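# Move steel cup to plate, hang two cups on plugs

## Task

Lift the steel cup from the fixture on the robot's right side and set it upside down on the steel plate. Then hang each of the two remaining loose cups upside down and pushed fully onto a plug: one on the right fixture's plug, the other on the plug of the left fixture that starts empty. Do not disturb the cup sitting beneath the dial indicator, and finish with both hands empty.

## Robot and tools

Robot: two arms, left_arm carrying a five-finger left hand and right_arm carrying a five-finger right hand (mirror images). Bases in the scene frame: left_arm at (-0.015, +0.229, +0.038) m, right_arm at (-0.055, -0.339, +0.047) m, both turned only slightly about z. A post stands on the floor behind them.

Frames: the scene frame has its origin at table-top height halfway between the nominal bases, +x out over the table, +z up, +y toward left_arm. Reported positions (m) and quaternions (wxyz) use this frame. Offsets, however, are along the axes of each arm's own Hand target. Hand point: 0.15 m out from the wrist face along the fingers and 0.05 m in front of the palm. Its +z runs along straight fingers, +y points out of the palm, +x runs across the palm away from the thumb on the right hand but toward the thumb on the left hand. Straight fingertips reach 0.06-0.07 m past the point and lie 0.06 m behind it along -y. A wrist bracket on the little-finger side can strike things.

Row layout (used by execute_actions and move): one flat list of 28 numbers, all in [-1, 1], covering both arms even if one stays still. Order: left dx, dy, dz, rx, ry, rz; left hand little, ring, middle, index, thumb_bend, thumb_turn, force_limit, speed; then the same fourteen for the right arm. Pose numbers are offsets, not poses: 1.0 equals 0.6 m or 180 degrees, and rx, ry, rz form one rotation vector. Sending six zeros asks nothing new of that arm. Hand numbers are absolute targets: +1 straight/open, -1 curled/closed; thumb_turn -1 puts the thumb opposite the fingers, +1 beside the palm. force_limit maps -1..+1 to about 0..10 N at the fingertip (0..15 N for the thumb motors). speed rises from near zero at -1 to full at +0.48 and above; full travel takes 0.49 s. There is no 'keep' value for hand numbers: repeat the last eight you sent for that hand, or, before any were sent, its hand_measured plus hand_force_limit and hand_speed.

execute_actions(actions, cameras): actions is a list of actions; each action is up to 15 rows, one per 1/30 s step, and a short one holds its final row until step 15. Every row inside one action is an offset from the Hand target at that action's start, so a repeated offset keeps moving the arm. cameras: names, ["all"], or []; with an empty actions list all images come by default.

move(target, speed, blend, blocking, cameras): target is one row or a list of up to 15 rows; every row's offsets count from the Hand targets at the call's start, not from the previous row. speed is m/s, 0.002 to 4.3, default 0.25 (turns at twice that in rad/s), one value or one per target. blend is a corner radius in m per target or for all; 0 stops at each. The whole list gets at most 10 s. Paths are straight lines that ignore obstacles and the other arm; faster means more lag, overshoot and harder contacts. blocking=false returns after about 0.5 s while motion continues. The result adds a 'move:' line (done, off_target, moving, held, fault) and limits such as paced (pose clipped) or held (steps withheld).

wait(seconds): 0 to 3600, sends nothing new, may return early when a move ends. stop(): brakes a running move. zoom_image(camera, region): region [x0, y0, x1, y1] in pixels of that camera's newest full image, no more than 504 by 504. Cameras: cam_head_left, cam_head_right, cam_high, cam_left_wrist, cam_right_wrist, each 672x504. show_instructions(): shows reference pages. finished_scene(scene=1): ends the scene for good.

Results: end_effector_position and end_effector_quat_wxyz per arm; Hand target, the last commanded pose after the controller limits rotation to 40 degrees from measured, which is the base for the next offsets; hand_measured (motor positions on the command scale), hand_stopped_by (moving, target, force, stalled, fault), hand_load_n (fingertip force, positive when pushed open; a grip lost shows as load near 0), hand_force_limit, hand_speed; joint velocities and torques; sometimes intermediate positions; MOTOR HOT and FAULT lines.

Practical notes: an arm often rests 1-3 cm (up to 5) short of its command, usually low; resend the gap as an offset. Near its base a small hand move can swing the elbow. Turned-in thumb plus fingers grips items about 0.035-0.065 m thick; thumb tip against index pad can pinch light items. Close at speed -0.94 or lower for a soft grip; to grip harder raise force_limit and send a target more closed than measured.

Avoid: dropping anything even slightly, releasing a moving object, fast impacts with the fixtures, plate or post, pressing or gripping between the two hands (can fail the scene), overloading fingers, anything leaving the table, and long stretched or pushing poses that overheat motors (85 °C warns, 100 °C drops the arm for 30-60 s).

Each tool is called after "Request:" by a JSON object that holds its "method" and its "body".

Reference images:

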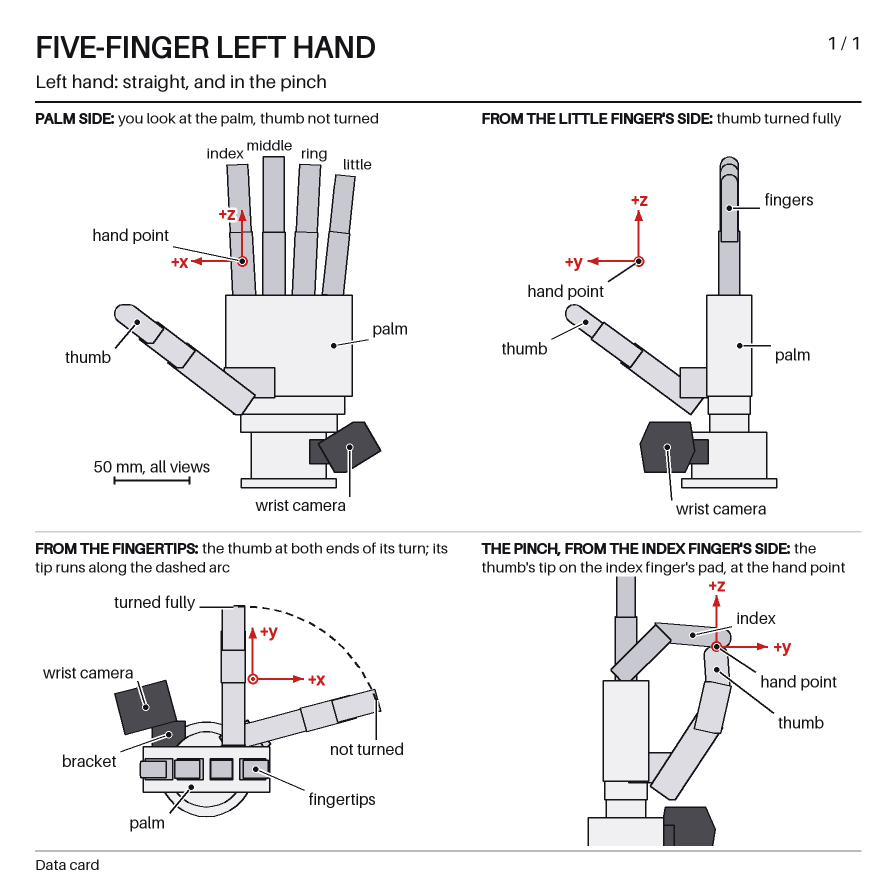

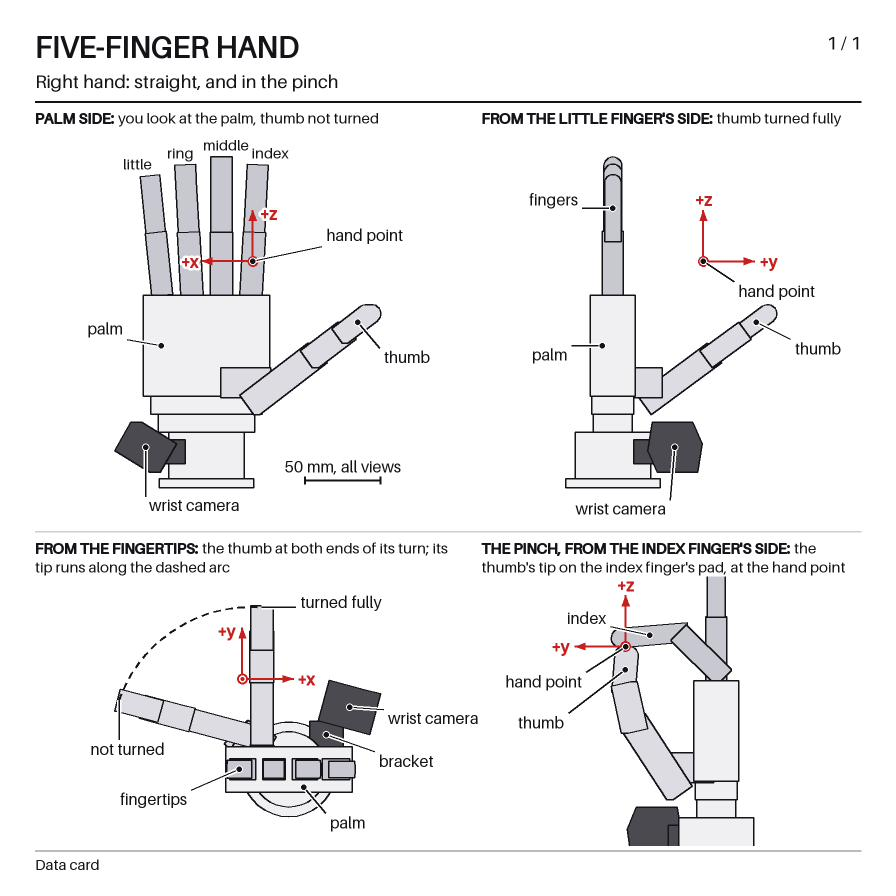

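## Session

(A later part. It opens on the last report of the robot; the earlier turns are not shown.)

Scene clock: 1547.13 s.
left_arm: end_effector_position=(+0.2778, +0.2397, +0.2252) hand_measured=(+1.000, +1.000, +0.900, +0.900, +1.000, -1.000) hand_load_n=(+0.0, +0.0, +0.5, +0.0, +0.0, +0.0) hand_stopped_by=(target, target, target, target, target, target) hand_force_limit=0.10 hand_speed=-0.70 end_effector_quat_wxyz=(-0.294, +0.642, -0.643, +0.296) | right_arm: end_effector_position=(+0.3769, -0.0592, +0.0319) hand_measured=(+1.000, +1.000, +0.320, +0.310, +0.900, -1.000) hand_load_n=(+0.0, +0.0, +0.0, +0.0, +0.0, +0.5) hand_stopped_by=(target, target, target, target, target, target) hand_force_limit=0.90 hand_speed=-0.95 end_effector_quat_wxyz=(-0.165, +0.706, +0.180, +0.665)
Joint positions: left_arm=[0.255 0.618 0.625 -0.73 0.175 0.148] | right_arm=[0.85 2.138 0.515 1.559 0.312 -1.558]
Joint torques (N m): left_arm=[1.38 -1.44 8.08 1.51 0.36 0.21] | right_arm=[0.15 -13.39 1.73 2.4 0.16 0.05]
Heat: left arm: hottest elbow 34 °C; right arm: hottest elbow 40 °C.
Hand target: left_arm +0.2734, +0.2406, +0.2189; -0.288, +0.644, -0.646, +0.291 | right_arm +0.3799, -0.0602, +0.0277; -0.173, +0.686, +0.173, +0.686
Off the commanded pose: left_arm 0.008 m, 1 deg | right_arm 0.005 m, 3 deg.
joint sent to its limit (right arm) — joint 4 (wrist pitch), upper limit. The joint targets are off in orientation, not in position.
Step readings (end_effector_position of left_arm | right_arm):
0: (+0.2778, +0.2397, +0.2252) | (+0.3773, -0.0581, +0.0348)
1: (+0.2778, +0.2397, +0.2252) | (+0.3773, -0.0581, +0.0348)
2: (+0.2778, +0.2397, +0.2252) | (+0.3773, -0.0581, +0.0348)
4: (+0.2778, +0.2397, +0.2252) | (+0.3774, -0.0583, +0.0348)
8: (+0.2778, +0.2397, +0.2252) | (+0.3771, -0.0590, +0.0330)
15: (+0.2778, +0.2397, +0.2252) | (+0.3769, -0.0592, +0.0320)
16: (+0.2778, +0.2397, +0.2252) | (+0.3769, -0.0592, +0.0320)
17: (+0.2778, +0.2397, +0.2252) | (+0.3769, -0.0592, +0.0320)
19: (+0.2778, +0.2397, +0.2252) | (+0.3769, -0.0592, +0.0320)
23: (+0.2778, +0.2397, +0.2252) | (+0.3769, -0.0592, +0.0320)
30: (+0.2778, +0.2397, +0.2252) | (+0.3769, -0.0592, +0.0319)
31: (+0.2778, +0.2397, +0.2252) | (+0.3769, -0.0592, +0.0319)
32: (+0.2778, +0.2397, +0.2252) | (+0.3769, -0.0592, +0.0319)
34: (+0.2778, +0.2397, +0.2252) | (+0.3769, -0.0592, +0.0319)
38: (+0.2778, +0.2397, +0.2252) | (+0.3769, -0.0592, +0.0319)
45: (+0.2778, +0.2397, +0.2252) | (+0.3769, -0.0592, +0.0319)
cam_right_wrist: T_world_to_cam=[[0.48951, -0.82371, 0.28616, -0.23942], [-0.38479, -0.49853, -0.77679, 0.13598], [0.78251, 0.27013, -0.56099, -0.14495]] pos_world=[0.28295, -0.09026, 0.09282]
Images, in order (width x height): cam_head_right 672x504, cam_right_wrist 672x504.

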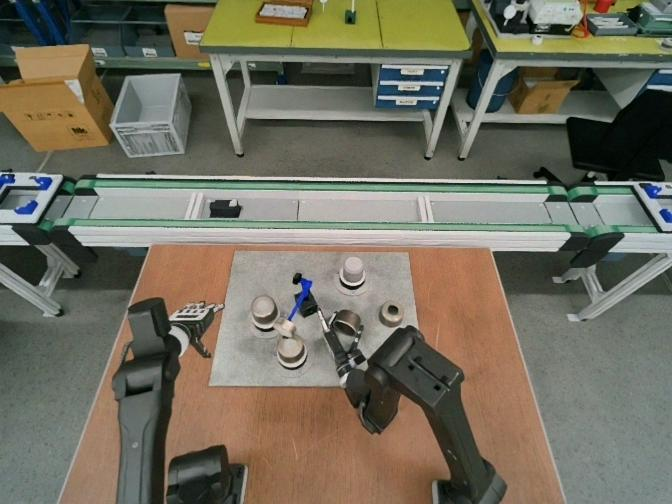

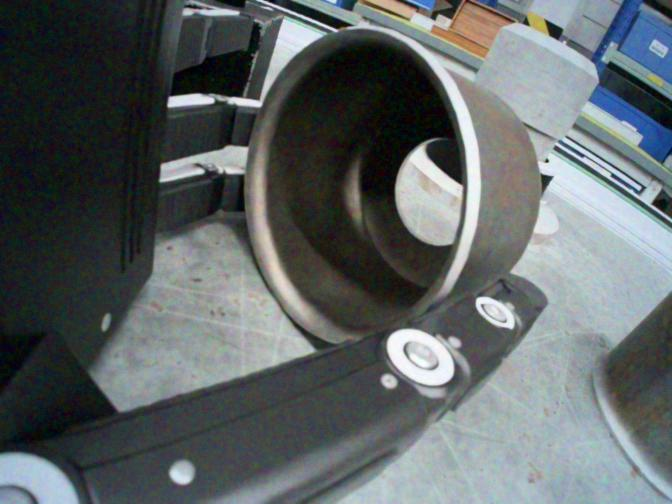

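Request:
{"method": "execute_actions", "body": {"actions": [[[-0,0,0,0,0,0,1,1,0.9,0.9,1,-1,0.1,-0.7,0,0,0,0,0,0,1,1,0.6,0.6,1,-1,0,-0.9]],[[-0,0,0,0,0,0,1,1,0.9,0.9,1,-1,0.1,-0.7,0,0,0,0,0,0,1,1,0.6,0.6,1,-1,0,-0.9]],[[-0,0,0,0,0,0,1,1,0.9,0.9,1,-1,0.1,-0.7,0,0,0,0,0,0,1,1,0.6,0.6,1,-1,0,-0.9]]], "cameras": ["cam_right_wrist","cam_high"]}}

Request:
{"method": "zoom_image", "body": {"camera": "cam_high", "region": [350, 270, 470, 390]}}

Scene clock: 1555.63 s.
left_arm: end_effector_position=(+0.2778, +0.2397, +0.2252) hand_measured=(+1.000, +1.000, +0.900, +0.900, +1.000, -1.000) hand_load_n=(+0.0, +0.0, -0.5, +0.0, +0.0, +0.0) hand_stopped_by=(target, target, target, target, target, target) hand_force_limit=0.10 hand_speed=-0.70 end_effector_quat_wxyz=(-0.294, +0.642, -0.643, +0.296) | right_arm: end_effector_position=(+0.3769, -0.0592, +0.0319) hand_measured=(+1.000, +1.000, +0.600, +0.600, +1.000, -1.000) hand_load_n=(+0.0, +0.5, +0.0, +0.0, +0.0, +0.0) hand_stopped_by=(target, target, target, target, target, target) hand_force_limit=0.00 hand_speed=-0.90 end_effector_quat_wxyz=(-0.165, +0.706, +0.180, +0.665)
Joint positions: left_arm=[0.255 0.618 0.625 -0.73 0.175 0.148] | right_arm=[0.85 2.138 0.515 1.559 0.312 -1.558]
Joint torques (N m): left_arm=[1.38 -1.14 8.32 1.4 0.39 0.16] | right_arm=[0.15 -13.45 1.73 2.39 0.15 0.05]
Heat: left arm: hottest elbow 34 °C; right arm: hottest elbow 39 °C.
Hand target: left_arm +0.2734, +0.2406, +0.2189; -0.288, +0.644, -0.646, +0.291 | right_arm +0.3799, -0.0602, +0.0277; -0.173, +0.686, +0.173, +0.686
Off the commanded pose: left_arm 0.008 m, 1 deg | right_arm 0.005 m, 3 deg.
joint sent to its limit (right arm) — joint 4 (wrist pitch), upper limit. The joint targets are off in orientation, not in position.
Step readings (end_effector_position of left_arm | right_arm):
0: (+0.2778, +0.2397, +0.2252) | (+0.3769, -0.0592, +0.0319)
1: (+0.2778, +0.2397, +0.2252) | (+0.3769, -0.0592, +0.0319)
2: (+0.2778, +0.2397, +0.2252) | (+0.3769, -0.0592, +0.0319)
4: (+0.2778, +0.2397, +0.2252) | (+0.3769, -0.0592, +0.0319)
8: (+0.2778, +0.2397, +0.2252) | (+0.3769, -0.0592, +0.0319)
15: (+0.2778, +0.2397, +0.2252) | (+0.3769, -0.0592, +0.0319)
16: (+0.2778, +0.2397, +0.2252) | (+0.3769, -0.0592, +0.0319)
17: (+0.2778, +0.2397, +0.2252) | (+0.3769, -0.0592, +0.0319)
19: (+0.2778, +0.2397, +0.2252) | (+0.3769, -0.0592, +0.0319)
23: (+0.2778, +0.2397, +0.2252) | (+0.3769, -0.0592, +0.0319)
30: (+0.2778, +0.2397, +0.2252) | (+0.3769, -0.0592, +0.0319)
31: (+0.2778, +0.2397, +0.2252) | (+0.3769, -0.0592, +0.0319)
32: (+0.2778, +0.2397, +0.2252) | (+0.3769, -0.0592, +0.0319)
34: (+0.2778, +0.2397, +0.2252) | (+0.3769, -0.0592, +0.0319)
38: (+0.2778, +0.2397, +0.2252) | (+0.3769, -0.0592, +0.0319)
45: (+0.2778, +0.2397, +0.2252) | (+0.3769, -0.0592, +0.0319)
cam_right_wrist: T_world_to_cam=[[0.48951, -0.82371, 0.28616, -0.23942], [-0.38479, -0.49853, -0.77679, 0.13598], [0.78251, 0.27013, -0.56099, -0.14495]] pos_world=[0.28295, -0.09026, 0.09282]
Images, in order (width x height): cam_high 672x504, cam_right_wrist 672x504.

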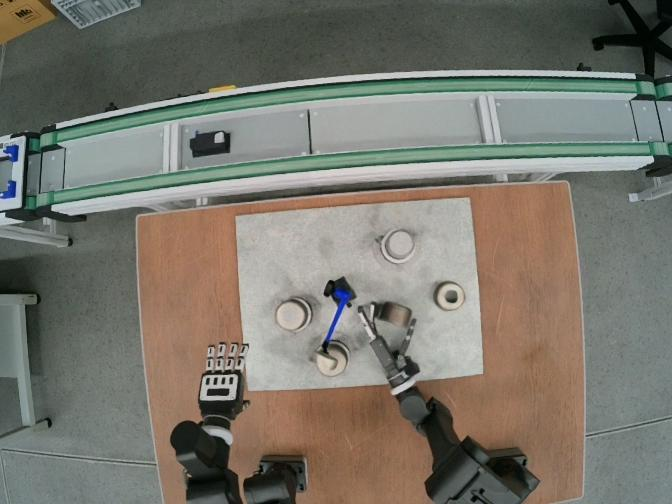

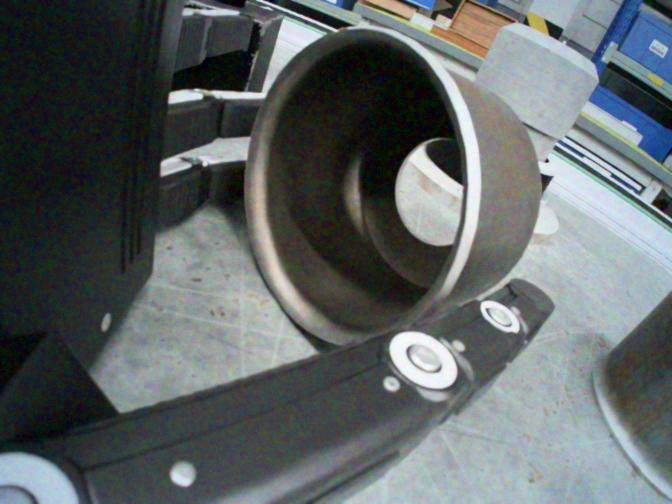

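Scaled by 4.200 from the camera's image (finer frame: 960x720).

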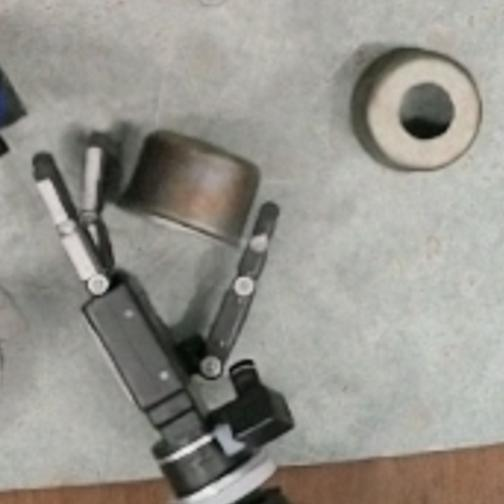

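Request:
{"method": "move", "body": {"target": [[0,0,0,0,0,0,1,1,0.9,0.9,1,-1,0.1,-0.7,0,0.0080,-0.0090,0,0,0,1,1,0.6,0.6,1,-1,0,-0.9],[0,0,0,0,0,0,1,1,0.9,0.9,1,-1,0.1,-0.7,0.2200,0.0080,-0.0090,0,0,0,1,1,0.6,0.6,1,-1,0,-0.9]], "speed": [0.03,0.06], "cameras": ["cam_right_wrist","cam_high"]}}

Scene clock: 1565.70 s.
left_arm: end_effector_position=(+0.2778, +0.2397, +0.2252) hand_measured=(+1.000, +1.000, +0.900, +0.900, +1.000, -1.000) hand_load_n=(+0.0, +0.0, +0.0, +0.0, +0.0, +0.0) hand_stopped_by=(target, target, target, target, target, target) hand_force_limit=0.10 hand_speed=-0.70 end_effector_quat_wxyz=(-0.294, +0.642, -0.643, +0.296) | right_arm: end_effector_position=(+0.3764, -0.0606, +0.1619) hand_measured=(+1.000, +1.000, +0.600, +0.600, +1.000, -1.000) hand_load_n=(+0.0, +0.0, +0.0, +0.0, +0.0, +0.5) hand_stopped_by=(target, target, target, target, target, target) hand_force_limit=0.00 hand_speed=-0.90 end_effector_quat_wxyz=(-0.181, +0.681, +0.170, +0.689)
Joint positions: left_arm=[0.255 0.618 0.625 -0.73 0.175 0.148] | right_arm=[0.844 1.665 0.449 1.231 0.298 -1.561]
Joint torques (N m): left_arm=[1.14 -1.26 8.14 1.54 0.37 0.13] | right_arm=[-0.32 -12.98 3.69 1.28 -0.08 -0.13]
Heat: left arm: hottest elbow 34 °C; right arm: hottest elbow 38 °C.
Hand target: left_arm +0.2734, +0.2406, +0.2189; -0.288, +0.644, -0.646, +0.291 | right_arm +0.3774, -0.0669, +0.1598; -0.173, +0.686, +0.173, +0.686
Off the commanded pose: left_arm 0.008 m, 1 deg | right_arm 0.007 m, 1 deg.
move: done
cam_right_wrist: T_world_to_cam=[[0.48106, -0.83458, 0.26843, -0.27205], [-0.33609, -0.45836, -0.82277, 0.22764], [0.80971, 0.30559, -0.50099, -0.08915]] pos_world=[0.27957, -0.09547, 0.21566]
Images, in order (width x height): cam_high 672x504, cam_right_wrist 672x504.

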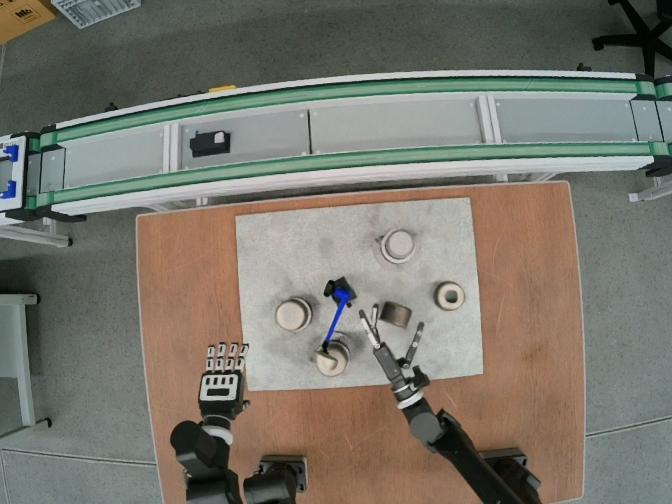

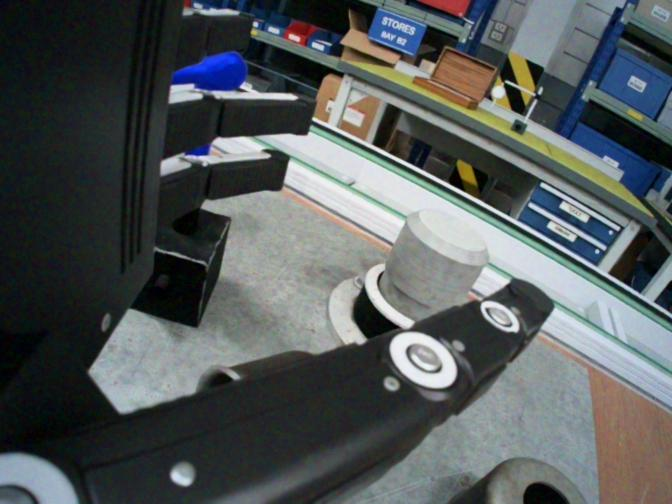

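Request:
{"method": "move", "body": {"target": [[0,0,0,0,0,0,1,1,0.9,0.9,1,-1,0.1,-0.7,0.0750,0.0182,-0.0190,0,0,0,1,1,0.6,0.6,1,-1,0,-0.9],[0,0,0,0,0,0,1,1,0.9,0.9,1,-1,0.1,-0.7,0.0917,0.0044,-0.0344,0,-0.3315,0.3745,1,1,0.6,0.6,1,-1,0,-0.9]], "speed": [0.08,0.15], "cameras": ["cam_right_wrist","cam_high"]}}

Scene clock: 1576.87 s.
left_arm: end_effector_position=(+0.2778, +0.2397, +0.2252) hand_measured=(+1.000, +1.000, +0.900, +0.900, +1.000, -1.000) hand_load_n=(+0.0, +0.0, +0.0, -0.5, +0.0, +0.0) hand_stopped_by=(target, target, target, target, target, target) hand_force_limit=0.10 hand_speed=-0.70 end_effector_quat_wxyz=(-0.294, +0.642, -0.643, +0.296) | right_arm: end_effector_position=(+0.3448, -0.0819, +0.2003) hand_measured=(+1.000, +1.000, +0.600, +0.600, +1.000, -1.000) hand_load_n=(+0.0, +0.5, +0.0, +0.0, -0.5, +0.0) hand_stopped_by=(target, target, target, target, target, target) hand_force_limit=0.00 hand_speed=-0.90 end_effector_quat_wxyz=(-0.399, +0.901, -0.156, +0.066)
Joint positions: left_arm=[0.255 0.618 0.625 -0.73 0.175 0.148] | right_arm=[0.408 1.387 1.05 -0.619 -0.603 -0.669]
Joint torques (N m): left_arm=[1.44 -2.26 8.09 1.57 0.35 0.11] | right_arm=[-0.15 -12.1 12.01 0.59 -0.42 0.07]
Heat: left arm: hottest elbow 34 °C; right arm: hottest elbow 39 °C.
Hand target: left_arm +0.2734, +0.2406, +0.2189; -0.288, +0.644, -0.646, +0.291 | right_arm +0.3605, -0.0790, +0.2147; -0.404, +0.898, -0.160, +0.072
Off the commanded pose: left_arm 0.008 m, 1 deg | right_arm 0.022 m, 1 deg.
move: off_target (right_arm)
cam_right_wrist: T_world_to_cam=[[0.05212, -0.68411, -0.72751, 0.07479], [-0.95083, -0.25671, 0.17329, 0.26781], [-0.30531, 0.68271, -0.66385, 0.41019]] pos_world=[0.37598, -0.16012, 0.28031]
Images, in order (width x height): cam_high 672x504, cam_right_wrist 672x504.

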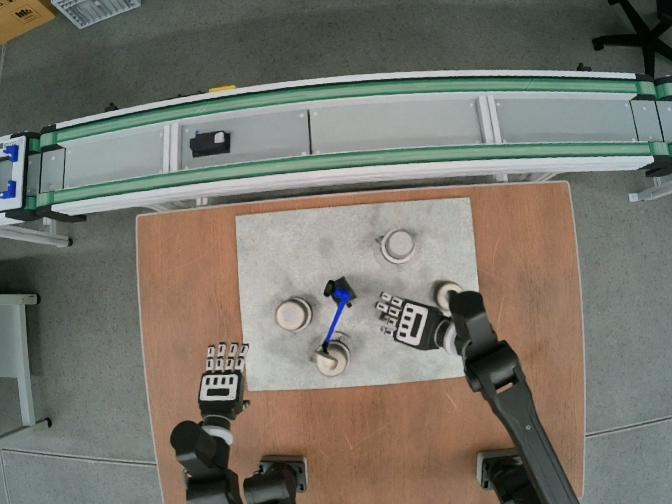

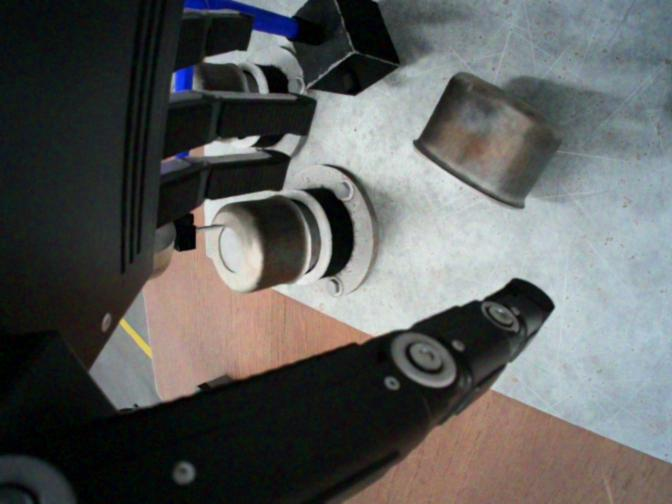

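Request:
{"method": "move", "body": {"target": [0,0,0,0,0,0,1,1,0.9,0.9,1,-1,0.1,-0.7,0.0007,0.0730,0.0980,0,0,0,1,1,0.6,0.6,1,-1,0,-0.9], "speed": 0.08, "cameras": ["cam_right_wrist"]}}

Scene clock: 1587.70 s.
left_arm: end_effector_position=(+0.2778, +0.2397, +0.2252) hand_measured=(+1.000, +1.000, +0.900, +0.900, +1.000, -1.000) hand_load_n=(+0.0, +0.0, +0.0, +0.0, +0.5, +0.0) hand_stopped_by=(target, target, target, target, target, target) hand_force_limit=0.10 hand_speed=-0.70 end_effector_quat_wxyz=(-0.294, +0.642, -0.643, +0.296) | right_arm: end_effector_position=(+0.3661, -0.0704, +0.1488) hand_measured=(+1.000, +1.000, +0.600, +0.600, +1.000, -1.000) hand_load_n=(+0.0, +0.0, +0.0, +0.0, +0.0, +0.0) hand_stopped_by=(target, target, target, target, target, target) hand_force_limit=0.00 hand_speed=-0.90 end_effector_quat_wxyz=(-0.403, +0.898, -0.160, +0.073)
Joint positions: left_arm=[0.255 0.618 0.625 -0.73 0.175 0.148] | right_arm=[0.415 1.494 1.009 -0.444 -0.594 -0.645]
Joint torques (N m): left_arm=[1.38 -1.44 8.2 1.58 0.33 0.14] | right_arm=[1.61 -13.57 7.73 1.92 -0.2 0.1]
Heat: left arm: hottest elbow 34 °C; right arm: hottest elbow 42 °C.
Hand target: left_arm +0.2734, +0.2406, +0.2189; -0.288, +0.644, -0.646, +0.291 | right_arm +0.3661, -0.0650, +0.1431; -0.404, +0.898, -0.160, +0.072
Off the commanded pose: left_arm 0.008 m, 1 deg | right_arm 0.008 m, 0 deg.
move: done
cam_right_wrist: T_world_to_cam=[[0.05011, -0.67823, -0.73314, 0.04609], [-0.95643, -0.244, 0.16035, 0.30483], [-0.28764, 0.69316, -0.66091, 0.36855]] pos_world=[0.39524, -0.14983, 0.22849]

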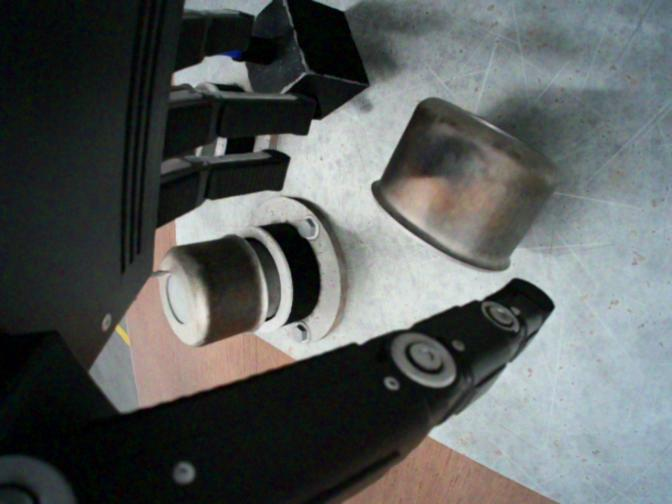

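Request:
{"method": "move", "body": {"target": [0,0,0,0,0,0,1,1,0.9,0.9,1,-1,0.1,-0.7,0.0098,0.0185,0.0400,0,-0.0062,-0.0055,0.3,0.3,0.6,0.6,1,-1,0,-0.7], "speed": 0.05, "cameras": ["cam_right_wrist"]}}

Scene clock: 1602.63 s.
left_arm: end_effector_position=(+0.2778, +0.2397, +0.2252) hand_measured=(+1.000, +1.000, +0.900, +0.900, +1.000, -1.000) hand_load_n=(+0.0, +0.0, +0.0, -0.5, +0.0, +0.0) hand_stopped_by=(target, target, target, target, target, target) hand_force_limit=0.10 hand_speed=-0.70 end_effector_quat_wxyz=(-0.294, +0.642, -0.643, +0.296) | right_arm: end_effector_position=(+0.3720, -0.0640, +0.1220) hand_measured=(+0.300, +0.300, +0.600, +0.600, +1.000, -1.000) hand_load_n=(+0.0, +0.0, +0.0, +0.0, +0.0, +0.0) hand_stopped_by=(target, target, target, target, target, target) hand_force_limit=0.00 hand_speed=-0.70 end_effector_quat_wxyz=(-0.401, +0.900, -0.160, +0.063)
Joint positions: left_arm=[0.255 0.618 0.625 -0.73 0.175 0.148] | right_arm=[0.42 1.561 1.009 -0.394 -0.6 -0.646]
Joint torques (N m): left_arm=[0.91 -1.49 8.24 1.37 0.34 0.19] | right_arm=[1.73 -14.27 8.06 1.91 -0.4 -0.09]
Heat: left arm: hottest elbow 34 °C; right arm: hottest elbow 42 °C.
Hand target: left_arm +0.2734, +0.2406, +0.2189; -0.288, +0.644, -0.646, +0.291 | right_arm +0.3754, -0.0573, +0.1189; -0.405, +0.900, -0.148, +0.067
Off the commanded pose: left_arm 0.008 m, 1 deg | right_arm 0.008 m, 1 deg.
move: done
cam_right_wrist: T_world_to_cam=[[0.04392, -0.67924, -0.7326, 0.03261], [-0.951, -0.25307, 0.17763, 0.31167], [-0.30605, 0.6889, -0.65707, 0.35426]] pos_world=[0.40338, -0.14303, 0.2013]

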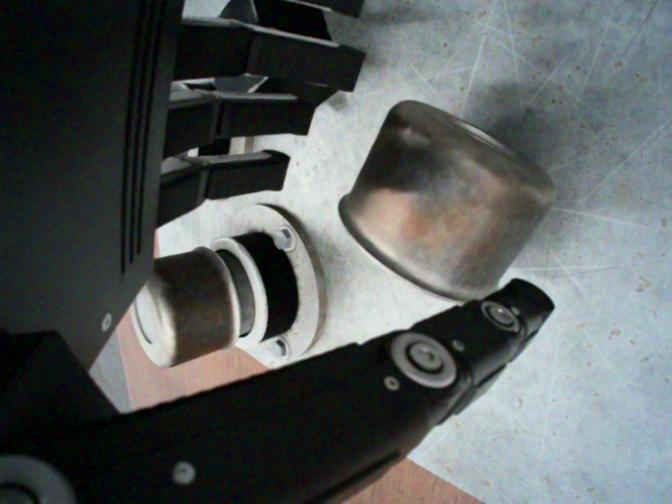

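Request:
{"method": "move", "body": {"target": [0,0,0,0,0,0,1,1,0.9,0.9,1,-1,0.1,-0.7,-0.0020,0.0250,0.0221,0,0,0,0.3,0.3,0.6,0.6,1,-1,0,-0.7], "speed": 0.04, "cameras": ["cam_right_wrist","cam_high"]}}

Scene clock: 1615.17 s.
left_arm: end_effector_position=(+0.2778, +0.2397, +0.2252) hand_measured=(+1.000, +1.000, +0.900, +0.900, +1.000, -1.000) hand_load_n=(+0.0, +0.0, +0.0, +0.0, +0.0, +0.0) hand_stopped_by=(target, target, target, target, target, target) hand_force_limit=0.10 hand_speed=-0.70 end_effector_quat_wxyz=(-0.294, +0.642, -0.643, +0.296) | right_arm: end_effector_position=(+0.3754, -0.0619, +0.1072) hand_measured=(+0.300, +0.300, +0.600, +0.600, +1.000, -1.000) hand_load_n=(+0.0, +0.0, +0.0, +0.0, +0.0, +0.0) hand_stopped_by=(target, target, target, target, target, target) hand_force_limit=0.00 hand_speed=-0.70 end_effector_quat_wxyz=(-0.405, +0.898, -0.157, +0.068)
Joint positions: left_arm=[0.255 0.618 0.625 -0.73 0.175 0.148] | right_arm=[0.422 1.588 0.992 -0.337 -0.6 -0.646]
Joint torques (N m): left_arm=[1.79 -0.62 8.25 1.4 0.33 0.2] | right_arm=[1.55 -14.21 7.15 1.95 -0.37 -0.09]
Heat: left arm: hottest elbow 34 °C; right arm: hottest elbow 42 °C.
Hand target: left_arm +0.2734, +0.2406, +0.2189; -0.288, +0.644, -0.646, +0.291 | right_arm +0.3741, -0.0568, +0.0988; -0.405, +0.900, -0.148, +0.067
Off the commanded pose: left_arm 0.008 m, 1 deg | right_arm 0.010 m, 1 deg.
move: done
cam_right_wrist: T_world_to_cam=[[0.05384, -0.67564, -0.73527, 0.01991], [-0.95268, -0.25535, 0.16488, 0.31987], [-0.29916, 0.6916, -0.65742, 0.34163]] pos_world=[0.40587, -0.14114, 0.18649]
Images, in order (width x height): cam_high 672x504, cam_right_wrist 672x504.

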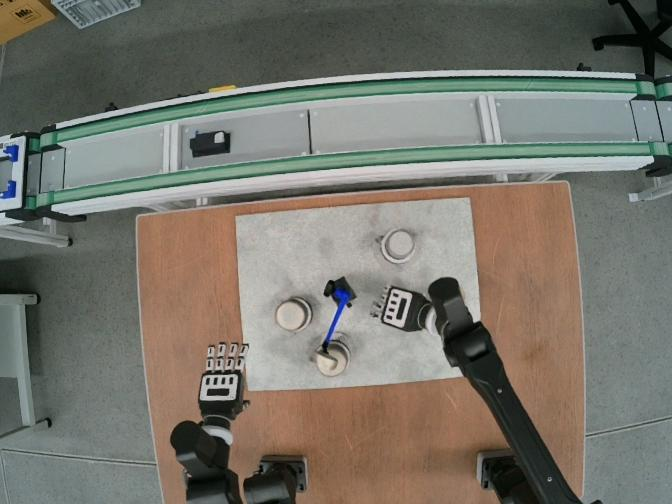

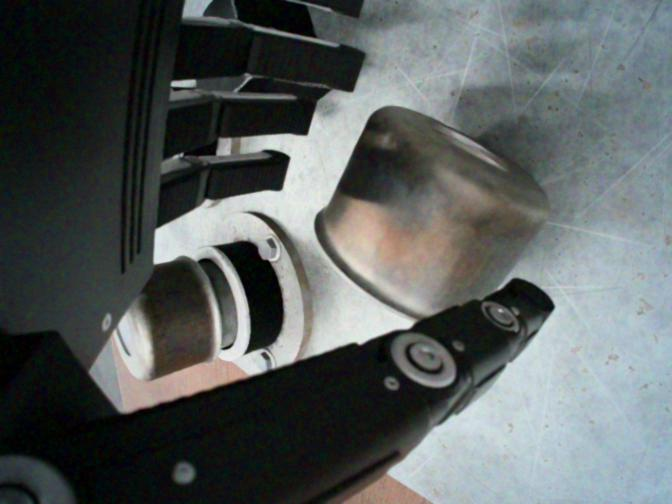

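Request:
{"method": "move", "body": {"target": [0,0,0,0,0,0,1,1,0.9,0.9,1,-1,0.1,-0.7,-0.0033,0.0267,0.0125,0,0,0,0.3,0.3,0.6,0.6,1,-1,0,-0.7], "speed": 0.04, "cameras": ["cam_right_wrist","cam_high"]}}

Scene clock: 1619.93 s.
left_arm: end_effector_position=(+0.2778, +0.2397, +0.2252) hand_measured=(+1.000, +1.000, +0.900, +0.900, +1.000, -1.000) hand_load_n=(+0.0, +0.0, +0.0, +0.0, +0.0, +0.0) hand_stopped_by=(target, target, target, target, target, target) hand_force_limit=0.10 hand_speed=-0.70 end_effector_quat_wxyz=(-0.294, +0.642, -0.643, +0.296) | right_arm: end_effector_position=(+0.3715, -0.0632, +0.0910) hand_measured=(+0.300, +0.300, +0.600, +0.600, +1.000, -1.000) hand_load_n=(+0.0, +0.5, +0.0, +0.0, +0.0, +0.0) hand_stopped_by=(target, target, target, target, target, target) hand_force_limit=0.00 hand_speed=-0.70 end_effector_quat_wxyz=(-0.405, +0.899, -0.154, +0.068)
Joint positions: left_arm=[0.255 0.618 0.625 -0.73 0.175 0.148] | right_arm=[0.422 1.605 0.961 -0.289 -0.602 -0.65]
Joint torques (N m): left_arm=[0.91 -1.32 8.2 1.48 0.41 0.13] | right_arm=[1.08 -14.1 6.86 1.91 -0.41 -0.1]
Heat: left arm: hottest elbow 34 °C; right arm: hottest elbow 42 °C.
Hand target: left_arm +0.2734, +0.2406, +0.2189; -0.288, +0.644, -0.646, +0.291 | right_arm +0.3705, -0.0609, +0.0818; -0.405, +0.900, -0.148, +0.066
Off the commanded pose: left_arm 0.008 m, 1 deg | right_arm 0.009 m, 1 deg.
move: done
cam_right_wrist: T_world_to_cam=[[0.0583, -0.67488, -0.73562, 0.00569], [-0.95198, -0.25944, 0.16257, 0.31822], [-0.30056, 0.69081, -0.6576, 0.33126]] pos_world=[0.40217, -0.14244, 0.17029]
Images, in order (width x height): cam_high 672x504, cam_right_wrist 672x504.

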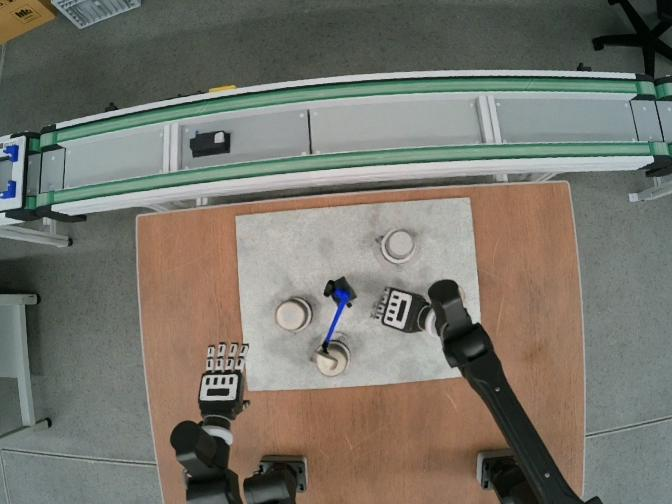

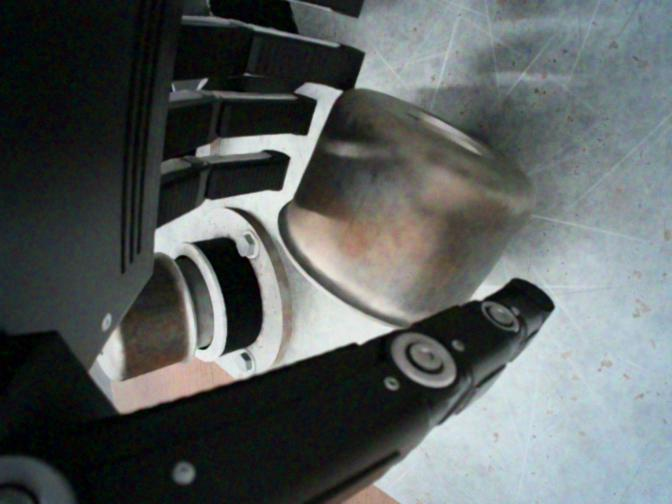

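Request:
{"method": "execute_actions", "body": {"actions": [[[0,0,0,0,0,0,1,1,0.9,0.9,1,-1,0.1,-0.7,0,0,0,0,0,0,0.3,0.3,0.0,0.0,0.5,-1,-0.6,-0.92]],[[0,0,0,0,0,0,1,1,0.9,0.9,1,-1,0.1,-0.7,0,0,0,0,0,0,0.3,0.3,0.0,0.0,0.5,-1,-0.6,-0.92]],[[0,0,0,0,0,0,1,1,0.9,0.9,1,-1,0.1,-0.7,0,0,0,0,0,0,0.3,0.3,0.0,0.0,0.5,-1,-0.6,-0.92]],[[0,0,0,0,0,0,1,1,0.9,0.9,1,-1,0.1,-0.7,0,0,0,0,0,0,0.3,0.3,0.0,0.0,0.5,-1,-0.6,-0.92]]], "cameras": ["cam_right_wrist"]}}

Scene clock: 1624.93 s.
left_arm: end_effector_position=(+0.2778, +0.2397, +0.2252) hand_measured=(+1.000, +1.000, +0.900, +0.900, +1.000, -1.000) hand_load_n=(+0.0, +0.0, +0.0, +0.0, +0.0, +0.0) hand_stopped_by=(target, target, target, target, target, target) hand_force_limit=0.10 hand_speed=-0.70 end_effector_quat_wxyz=(-0.294, +0.642, -0.643, +0.296) | right_arm: end_effector_position=(+0.3720, -0.0629, +0.0913) hand_measured=(+0.300, +0.300, +0.212, +0.204, +0.802, -1.000) hand_load_n=(+0.0, +0.0, +1.5, +2.5, +3.5, +0.0) hand_stopped_by=(target, target, force, force, force, target) hand_force_limit=-0.60 hand_speed=-0.92 end_effector_quat_wxyz=(-0.406, +0.898, -0.153, +0.069)
Joint positions: left_arm=[0.255 0.618 0.625 -0.73 0.175 0.148] | right_arm=[0.422 1.605 0.961 -0.287 -0.603 -0.65]
Joint torques (N m): left_arm=[0.91 -1.2 8.09 1.63 0.36 0.17] | right_arm=[1.08 -14.1 6.82 1.81 -0.35 -0.08]
Heat: left arm: hottest elbow 34 °C; right arm: hottest elbow 42 °C.
Hand target: left_arm +0.2734, +0.2406, +0.2189; -0.288, +0.644, -0.646, +0.291 | right_arm +0.3706, -0.0609, +0.0818; -0.405, +0.900, -0.148, +0.066
Off the commanded pose: left_arm 0.008 m, 1 deg | right_arm 0.010 m, 1 deg.
Step readings (end_effector_position of left_arm | right_arm):
0: (+0.2778, +0.2397, +0.2252) | (+0.3715, -0.0632, +0.0910)
1: (+0.2778, +0.2397, +0.2252) | (+0.3715, -0.0632, +0.0910)
2: (+0.2778, +0.2397, +0.2252) | (+0.3715, -0.0632, +0.0910)
4: (+0.2778, +0.2397, +0.2252) | (+0.3715, -0.0632, +0.0910)
8: (+0.2778, +0.2397, +0.2252) | (+0.3715, -0.0632, +0.0910)
15: (+0.2778, +0.2397, +0.2252) | (+0.3715, -0.0632, +0.0910)
16: (+0.2778, +0.2397, +0.2252) | (+0.3715, -0.0632, +0.0910)
17: (+0.2778, +0.2397, +0.2252) | (+0.3715, -0.0632, +0.0910)
19: (+0.2778, +0.2397, +0.2252) | (+0.3715, -0.0632, +0.0910)
23: (+0.2778, +0.2397, +0.2252) | (+0.3715, -0.0632, +0.0910)
30: (+0.2778, +0.2397, +0.2252) | (+0.3714, -0.0631, +0.0911)
31: (+0.2778, +0.2397, +0.2252) | (+0.3714, -0.0631, +0.0911)
32: (+0.2778, +0.2397, +0.2252) | (+0.3714, -0.0631, +0.0911)
34: (+0.2778, +0.2397, +0.2252) | (+0.3714, -0.0631, +0.0911)
38: (+0.2778, +0.2397, +0.2252) | (+0.3714, -0.0631, +0.0911)
45: (+0.2778, +0.2397, +0.2252) | (+0.3714, -0.0631, +0.0911)
46: (+0.2778, +0.2397, +0.2252) | (+0.3714, -0.0631, +0.0911)
47: (+0.2778, +0.2397, +0.2252) | (+0.3714, -0.0631, +0.0911)
49: (+0.2778, +0.2397, +0.2252) | (+0.3714, -0.0631, +0.0911)
53: (+0.2778, +0.2397, +0.2252) | (+0.3717, -0.0630, +0.0912)
60: (+0.2778, +0.2397, +0.2252) | (+0.3720, -0.0629, +0.0913)
cam_right_wrist: T_world_to_cam=[[0.06105, -0.67366, -0.73651, 0.00523], [-0.95211, -0.26078, 0.1596, 0.31897], [-0.29958, 0.6915, -0.65733, 0.33109]] pos_world=[0.40257, -0.14225, 0.17058]

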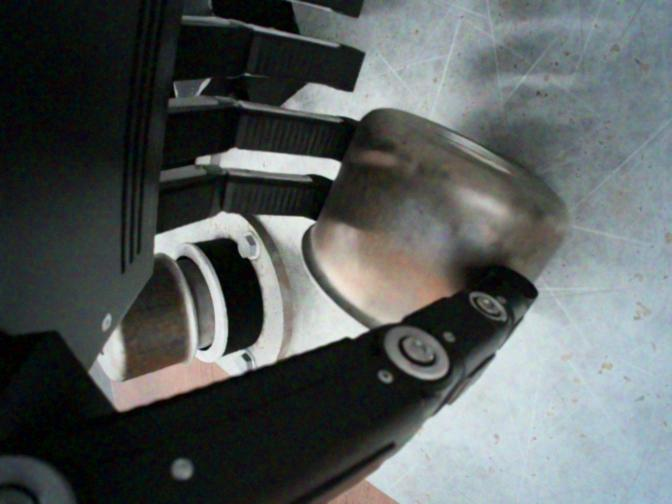

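Request:
{"method": "execute_actions", "body": {"actions": [[[0,0,0,0,0,0,1,1,0.9,0.9,1,-1,0.1,-0.7,0,0,0,0,0,0,0.3,0.3,-0.1,-0.1,0.4,-1,0.1,-0.92]],[[0,0,0,0,0,0,1,1,0.9,0.9,1,-1,0.1,-0.7,0,0,0,0,0,0,0.3,0.3,-0.1,-0.1,0.4,-1,0.1,-0.92]]], "cameras": ["cam_right_wrist"]}}

Scene clock: 1628.10 s.
left_arm: end_effector_position=(+0.2778, +0.2397, +0.2252) hand_measured=(+1.000, +1.000, +0.900, +0.900, +1.000, -1.000) hand_load_n=(+0.0, +0.0, +0.0, +0.0, +0.0, +0.0) hand_stopped_by=(target, target, target, target, target, target) hand_force_limit=0.10 hand_speed=-0.70 end_effector_quat_wxyz=(-0.294, +0.642, -0.643, +0.296) | right_arm: end_effector_position=(+0.3728, -0.0621, +0.0920) hand_measured=(+0.300, +0.300, +0.176, +0.162, +0.788, -1.000) hand_load_n=(+0.0, +0.0, +5.0, +5.0, +9.0, +1.5) hand_stopped_by=(target, target, force, force, force, target) hand_force_limit=0.10 hand_speed=-0.92 end_effector_quat_wxyz=(-0.408, +0.897, -0.152, +0.070)
Joint positions: left_arm=[0.255 0.618 0.625 -0.73 0.175 0.148] | right_arm=[0.422 1.605 0.961 -0.282 -0.606 -0.65]
Joint torques (N m): left_arm=[1.32 -0.85 8.27 1.43 0.4 0.14] | right_arm=[1.03 -14.04 6.8 1.63 -0.28 -0.09]
Heat: left arm: hottest elbow 34 °C; right arm: hottest elbow 41 °C.
Hand target: left_arm +0.2734, +0.2406, +0.2189; -0.288, +0.644, -0.646, +0.291 | right_arm +0.3706, -0.0608, +0.0818; -0.405, +0.900, -0.148, +0.066
Off the commanded pose: left_arm 0.008 m, 1 deg | right_arm 0.011 m, 1 deg.
Step readings (end_effector_position of left_arm | right_arm):
0: (+0.2778, +0.2397, +0.2252) | (+0.3720, -0.0629, +0.0913)
1: (+0.2778, +0.2397, +0.2252) | (+0.3720, -0.0629, +0.0913)
2: (+0.2778, +0.2397, +0.2252) | (+0.3720, -0.0629, +0.0913)
4: (+0.2778, +0.2397, +0.2252) | (+0.3721, -0.0628, +0.0914)
8: (+0.2778, +0.2397, +0.2252) | (+0.3727, -0.0623, +0.0919)
15: (+0.2778, +0.2397, +0.2252) | (+0.3728, -0.0621, +0.0920)
16: (+0.2778, +0.2397, +0.2252) | (+0.3728, -0.0621, +0.0920)
17: (+0.2778, +0.2397, +0.2252) | (+0.3728, -0.0621, +0.0920)
19: (+0.2778, +0.2397, +0.2252) | (+0.3728, -0.0621, +0.0920)
23: (+0.2778, +0.2397, +0.2252) | (+0.3728, -0.0621, +0.0920)
30: (+0.2778, +0.2397, +0.2252) | (+0.3728, -0.0621, +0.0920)
cam_right_wrist: T_world_to_cam=[[0.06499, -0.67073, -0.73884, 0.00511], [-0.95229, -0.26295, 0.15494, 0.3201], [-0.2982, 0.69352, -0.65582, 0.33056]] pos_world=[0.40306, -0.14165, 0.17097]

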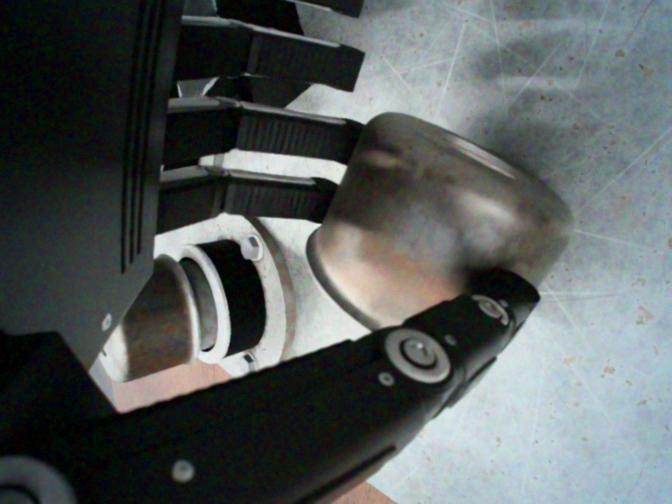

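Request:
{"method": "move", "body": {"target": [[0,0,0,0,0,0,1,1,0.9,0.9,1,-1,0.1,-0.7,0,0,0,0,0,0,0.3,0.3,0.6,0.6,1,-1,0,-0.8],[0,0,0,0,0,0,1,1,0.9,0.9,1,-1,0.1,-0.7,0,0.0133,-0.0150,0,0,0,0.3,0.3,0.6,0.6,1,-1,0,-0.8],[0,0,0,0,0,0,1,1,0.9,0.9,1,-1,0.1,-0.7,0,0.0364,0.0055,0,0,0,0.3,0.3,0.6,0.6,1,-1,0,-0.8]], "speed": [0.03,0.03,0.03], "cameras": ["cam_right_wrist","cam_head_left"]}}

Scene clock: 1640.13 s.
left_arm: end_effector_position=(+0.2778, +0.2397, +0.2252) hand_measured=(+1.000, +1.000, +0.900, +0.900, +1.000, -1.000) hand_load_n=(+0.0, +0.0, +0.0, +0.0, +0.0, +0.0) hand_stopped_by=(target, target, target, target, target, target) hand_force_limit=0.10 hand_speed=-0.70 end_effector_quat_wxyz=(-0.294, +0.642, -0.643, +0.296) | right_arm: end_effector_position=(+0.3635, -0.0682, +0.0721) hand_measured=(+0.300, +0.300, +0.600, +0.600, +1.000, -1.000) hand_load_n=(+0.0, +0.0, +0.0, +0.0, -0.5, +0.0) hand_stopped_by=(target, target, target, target, target, target) hand_force_limit=0.00 hand_speed=-0.80 end_effector_quat_wxyz=(-0.405, +0.900, -0.148, +0.064)
Joint positions: left_arm=[0.255 0.618 0.625 -0.73 0.175 0.148] | right_arm=[0.417 1.623 0.923 -0.246 -0.614 -0.669]
Joint torques (N m): left_arm=[0.67 -1.55 8.28 1.55 0.35 0.16] | right_arm=[-0.38 -14.04 6.54 1.85 -0.41 -0.1]
Heat: left arm: hottest elbow 34 °C; right arm: hottest elbow 41 °C.
Hand target: left_arm +0.2734, +0.2406, +0.2189; -0.288, +0.644, -0.646, +0.291 | right_arm +0.3667, -0.0724, +0.0633; -0.405, +0.900, -0.149, +0.066
Off the commanded pose: left_arm 0.008 m, 1 deg | right_arm 0.010 m, 0 deg.
move: done
cam_right_wrist: T_world_to_cam=[[0.0668, -0.67442, -0.73532, -0.0142], [-0.94783, -0.27311, 0.16438, 0.30975], [-0.31168, 0.68598, -0.65748, 0.32358]] pos_world=[0.39539, -0.14695, 0.15139]
Images, in order (width x height): cam_head_left 672x504, cam_right_wrist 672x504.

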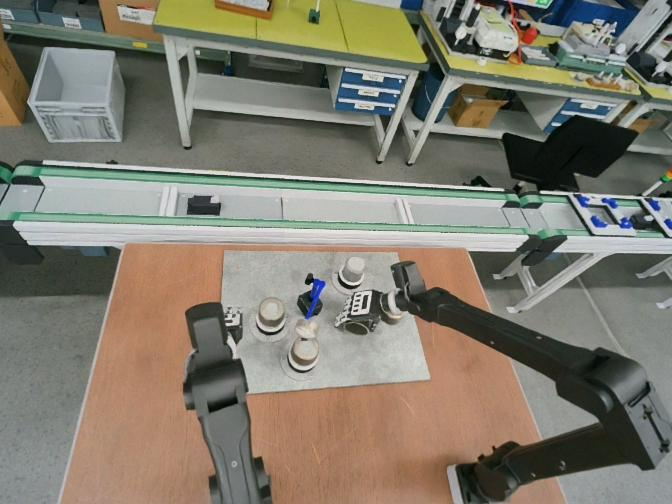

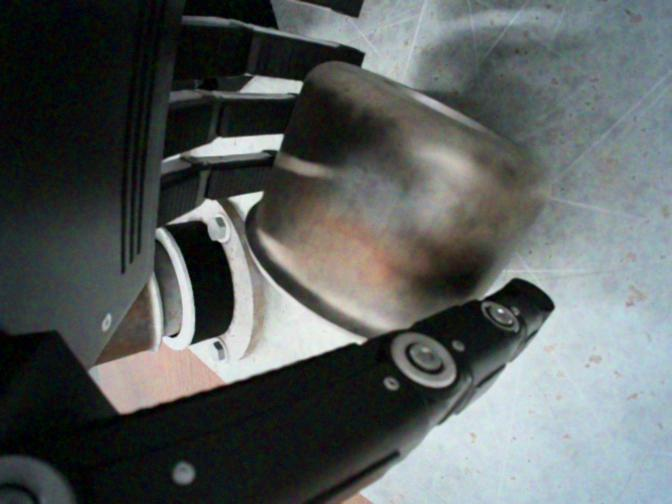

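Request:
{"method": "execute_actions", "body": {"actions": [[[0,0,0,0,0,0,1,1,0.9,0.9,1,-1,0.1,-0.7,0,0,0,0,0,0,0.3,0.3,0.0,0.0,0.5,-1,-0.6,-0.92]],[[0,0,0,0,0,0,1,1,0.9,0.9,1,-1,0.1,-0.7,0,0,0,0,0,0,0.3,0.3,0.0,0.0,0.5,-1,-0.6,-0.92]],[[0,0,0,0,0,0,1,1,0.9,0.9,1,-1,0.1,-0.7,0,0,0,0,0,0,0.3,0.3,0.0,0.0,0.5,-1,-0.6,-0.92]],[[0,0,0,0,0,0,1,1,0.9,0.9,1,-1,0.1,-0.7,0,0,0,0,0,0,0.3,0.3,0.0,0.0,0.5,-1,-0.6,-0.92]]], "cameras": ["cam_right_wrist"]}}

Scene clock: 1644.40 s.
left_arm: end_effector_position=(+0.2778, +0.2397, +0.2252) hand_measured=(+1.000, +1.000, +0.900, +0.900, +1.000, -1.000) hand_load_n=(+0.0, +0.0, +0.0, +0.0, +0.0, +0.0) hand_stopped_by=(target, target, target, target, target, target) hand_force_limit=0.10 hand_speed=-0.70 end_effector_quat_wxyz=(-0.294, +0.642, -0.643, +0.296) | right_arm: end_effector_position=(+0.3636, -0.0680, +0.0723) hand_measured=(+0.300, +0.300, +0.258, +0.302, +0.836, -1.000) hand_load_n=(+0.0, +0.0, +3.0, +1.5, +4.0, +0.5) hand_stopped_by=(target, target, force, force, force, target) hand_force_limit=-0.60 hand_speed=-0.92 end_effector_quat_wxyz=(-0.406, +0.900, -0.148, +0.064)
Joint positions: left_arm=[0.255 0.618 0.625 -0.73 0.175 0.148] | right_arm=[0.417 1.623 0.923 -0.245 -0.615 -0.67]
Joint torques (N m): left_arm=[1.26 -0.79 8.25 1.37 0.37 0.17] | right_arm=[-0.44 -13.98 6.53 1.89 -0.38 -0.1]
Heat: left arm: hottest elbow 34 °C; right arm: hottest elbow 41 °C.
Hand target: left_arm +0.2734, +0.2406, +0.2189; -0.288, +0.644, -0.646, +0.291 | right_arm +0.3667, -0.0723, +0.0633; -0.405, +0.900, -0.148, +0.066
Off the commanded pose: left_arm 0.008 m, 1 deg | right_arm 0.010 m, 0 deg.
Step readings (end_effector_position of left_arm | right_arm):
0: (+0.2778, +0.2397, +0.2252) | (+0.3636, -0.0682, +0.0722)
1: (+0.2778, +0.2397, +0.2252) | (+0.3636, -0.0682, +0.0722)
2: (+0.2778, +0.2397, +0.2252) | (+0.3636, -0.0682, +0.0722)
4: (+0.2778, +0.2397, +0.2252) | (+0.3636, -0.0682, +0.0722)
8: (+0.2778, +0.2397, +0.2252) | (+0.3636, -0.0682, +0.0722)
15: (+0.2778, +0.2397, +0.2252) | (+0.3636, -0.0682, +0.0722)
16: (+0.2778, +0.2397, +0.2252) | (+0.3636, -0.0682, +0.0722)
17: (+0.2778, +0.2397, +0.2252) | (+0.3636, -0.0682, +0.0722)
19: (+0.2778, +0.2397, +0.2252) | (+0.3636, -0.0682, +0.0722)
23: (+0.2778, +0.2397, +0.2252) | (+0.3636, -0.0682, +0.0722)
30: (+0.2778, +0.2397, +0.2252) | (+0.3636, -0.0682, +0.0722)
31: (+0.2778, +0.2397, +0.2252) | (+0.3636, -0.0682, +0.0722)
32: (+0.2778, +0.2397, +0.2252) | (+0.3636, -0.0682, +0.0722)
34: (+0.2778, +0.2397, +0.2252) | (+0.3636, -0.0682, +0.0722)
38: (+0.2778, +0.2397, +0.2252) | (+0.3636, -0.0682, +0.0722)
45: (+0.2778, +0.2397, +0.2252) | (+0.3635, -0.0681, +0.0722)
46: (+0.2778, +0.2397, +0.2252) | (+0.3635, -0.0681, +0.0722)
47: (+0.2778, +0.2397, +0.2252) | (+0.3634, -0.0681, +0.0723)
49: (+0.2778, +0.2397, +0.2252) | (+0.3636, -0.0680, +0.0723)
53: (+0.2778, +0.2397, +0.2252) | (+0.3636, -0.0680, +0.0723)
60: (+0.2778, +0.2397, +0.2252) | (+0.3636, -0.0680, +0.0723)
cam_right_wrist: T_world_to_cam=[[0.06788, -0.67361, -0.73596, -0.01428], [-0.94769, -0.27413, 0.1635, 0.30978], [-0.31189, 0.68636, -0.65699, 0.32367]] pos_world=[0.39549, -0.14686, 0.15149]

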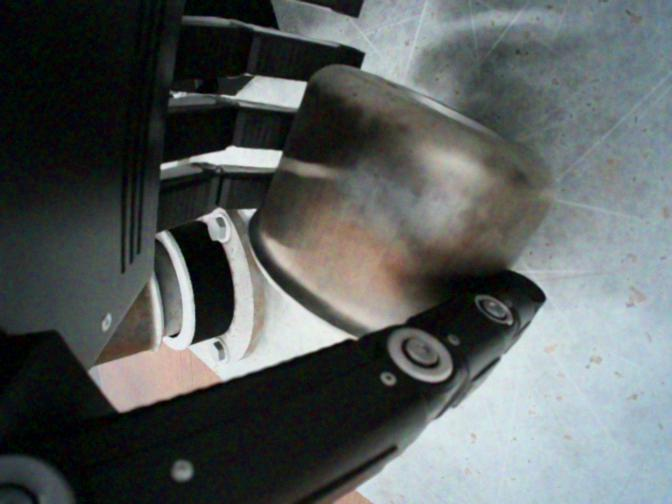

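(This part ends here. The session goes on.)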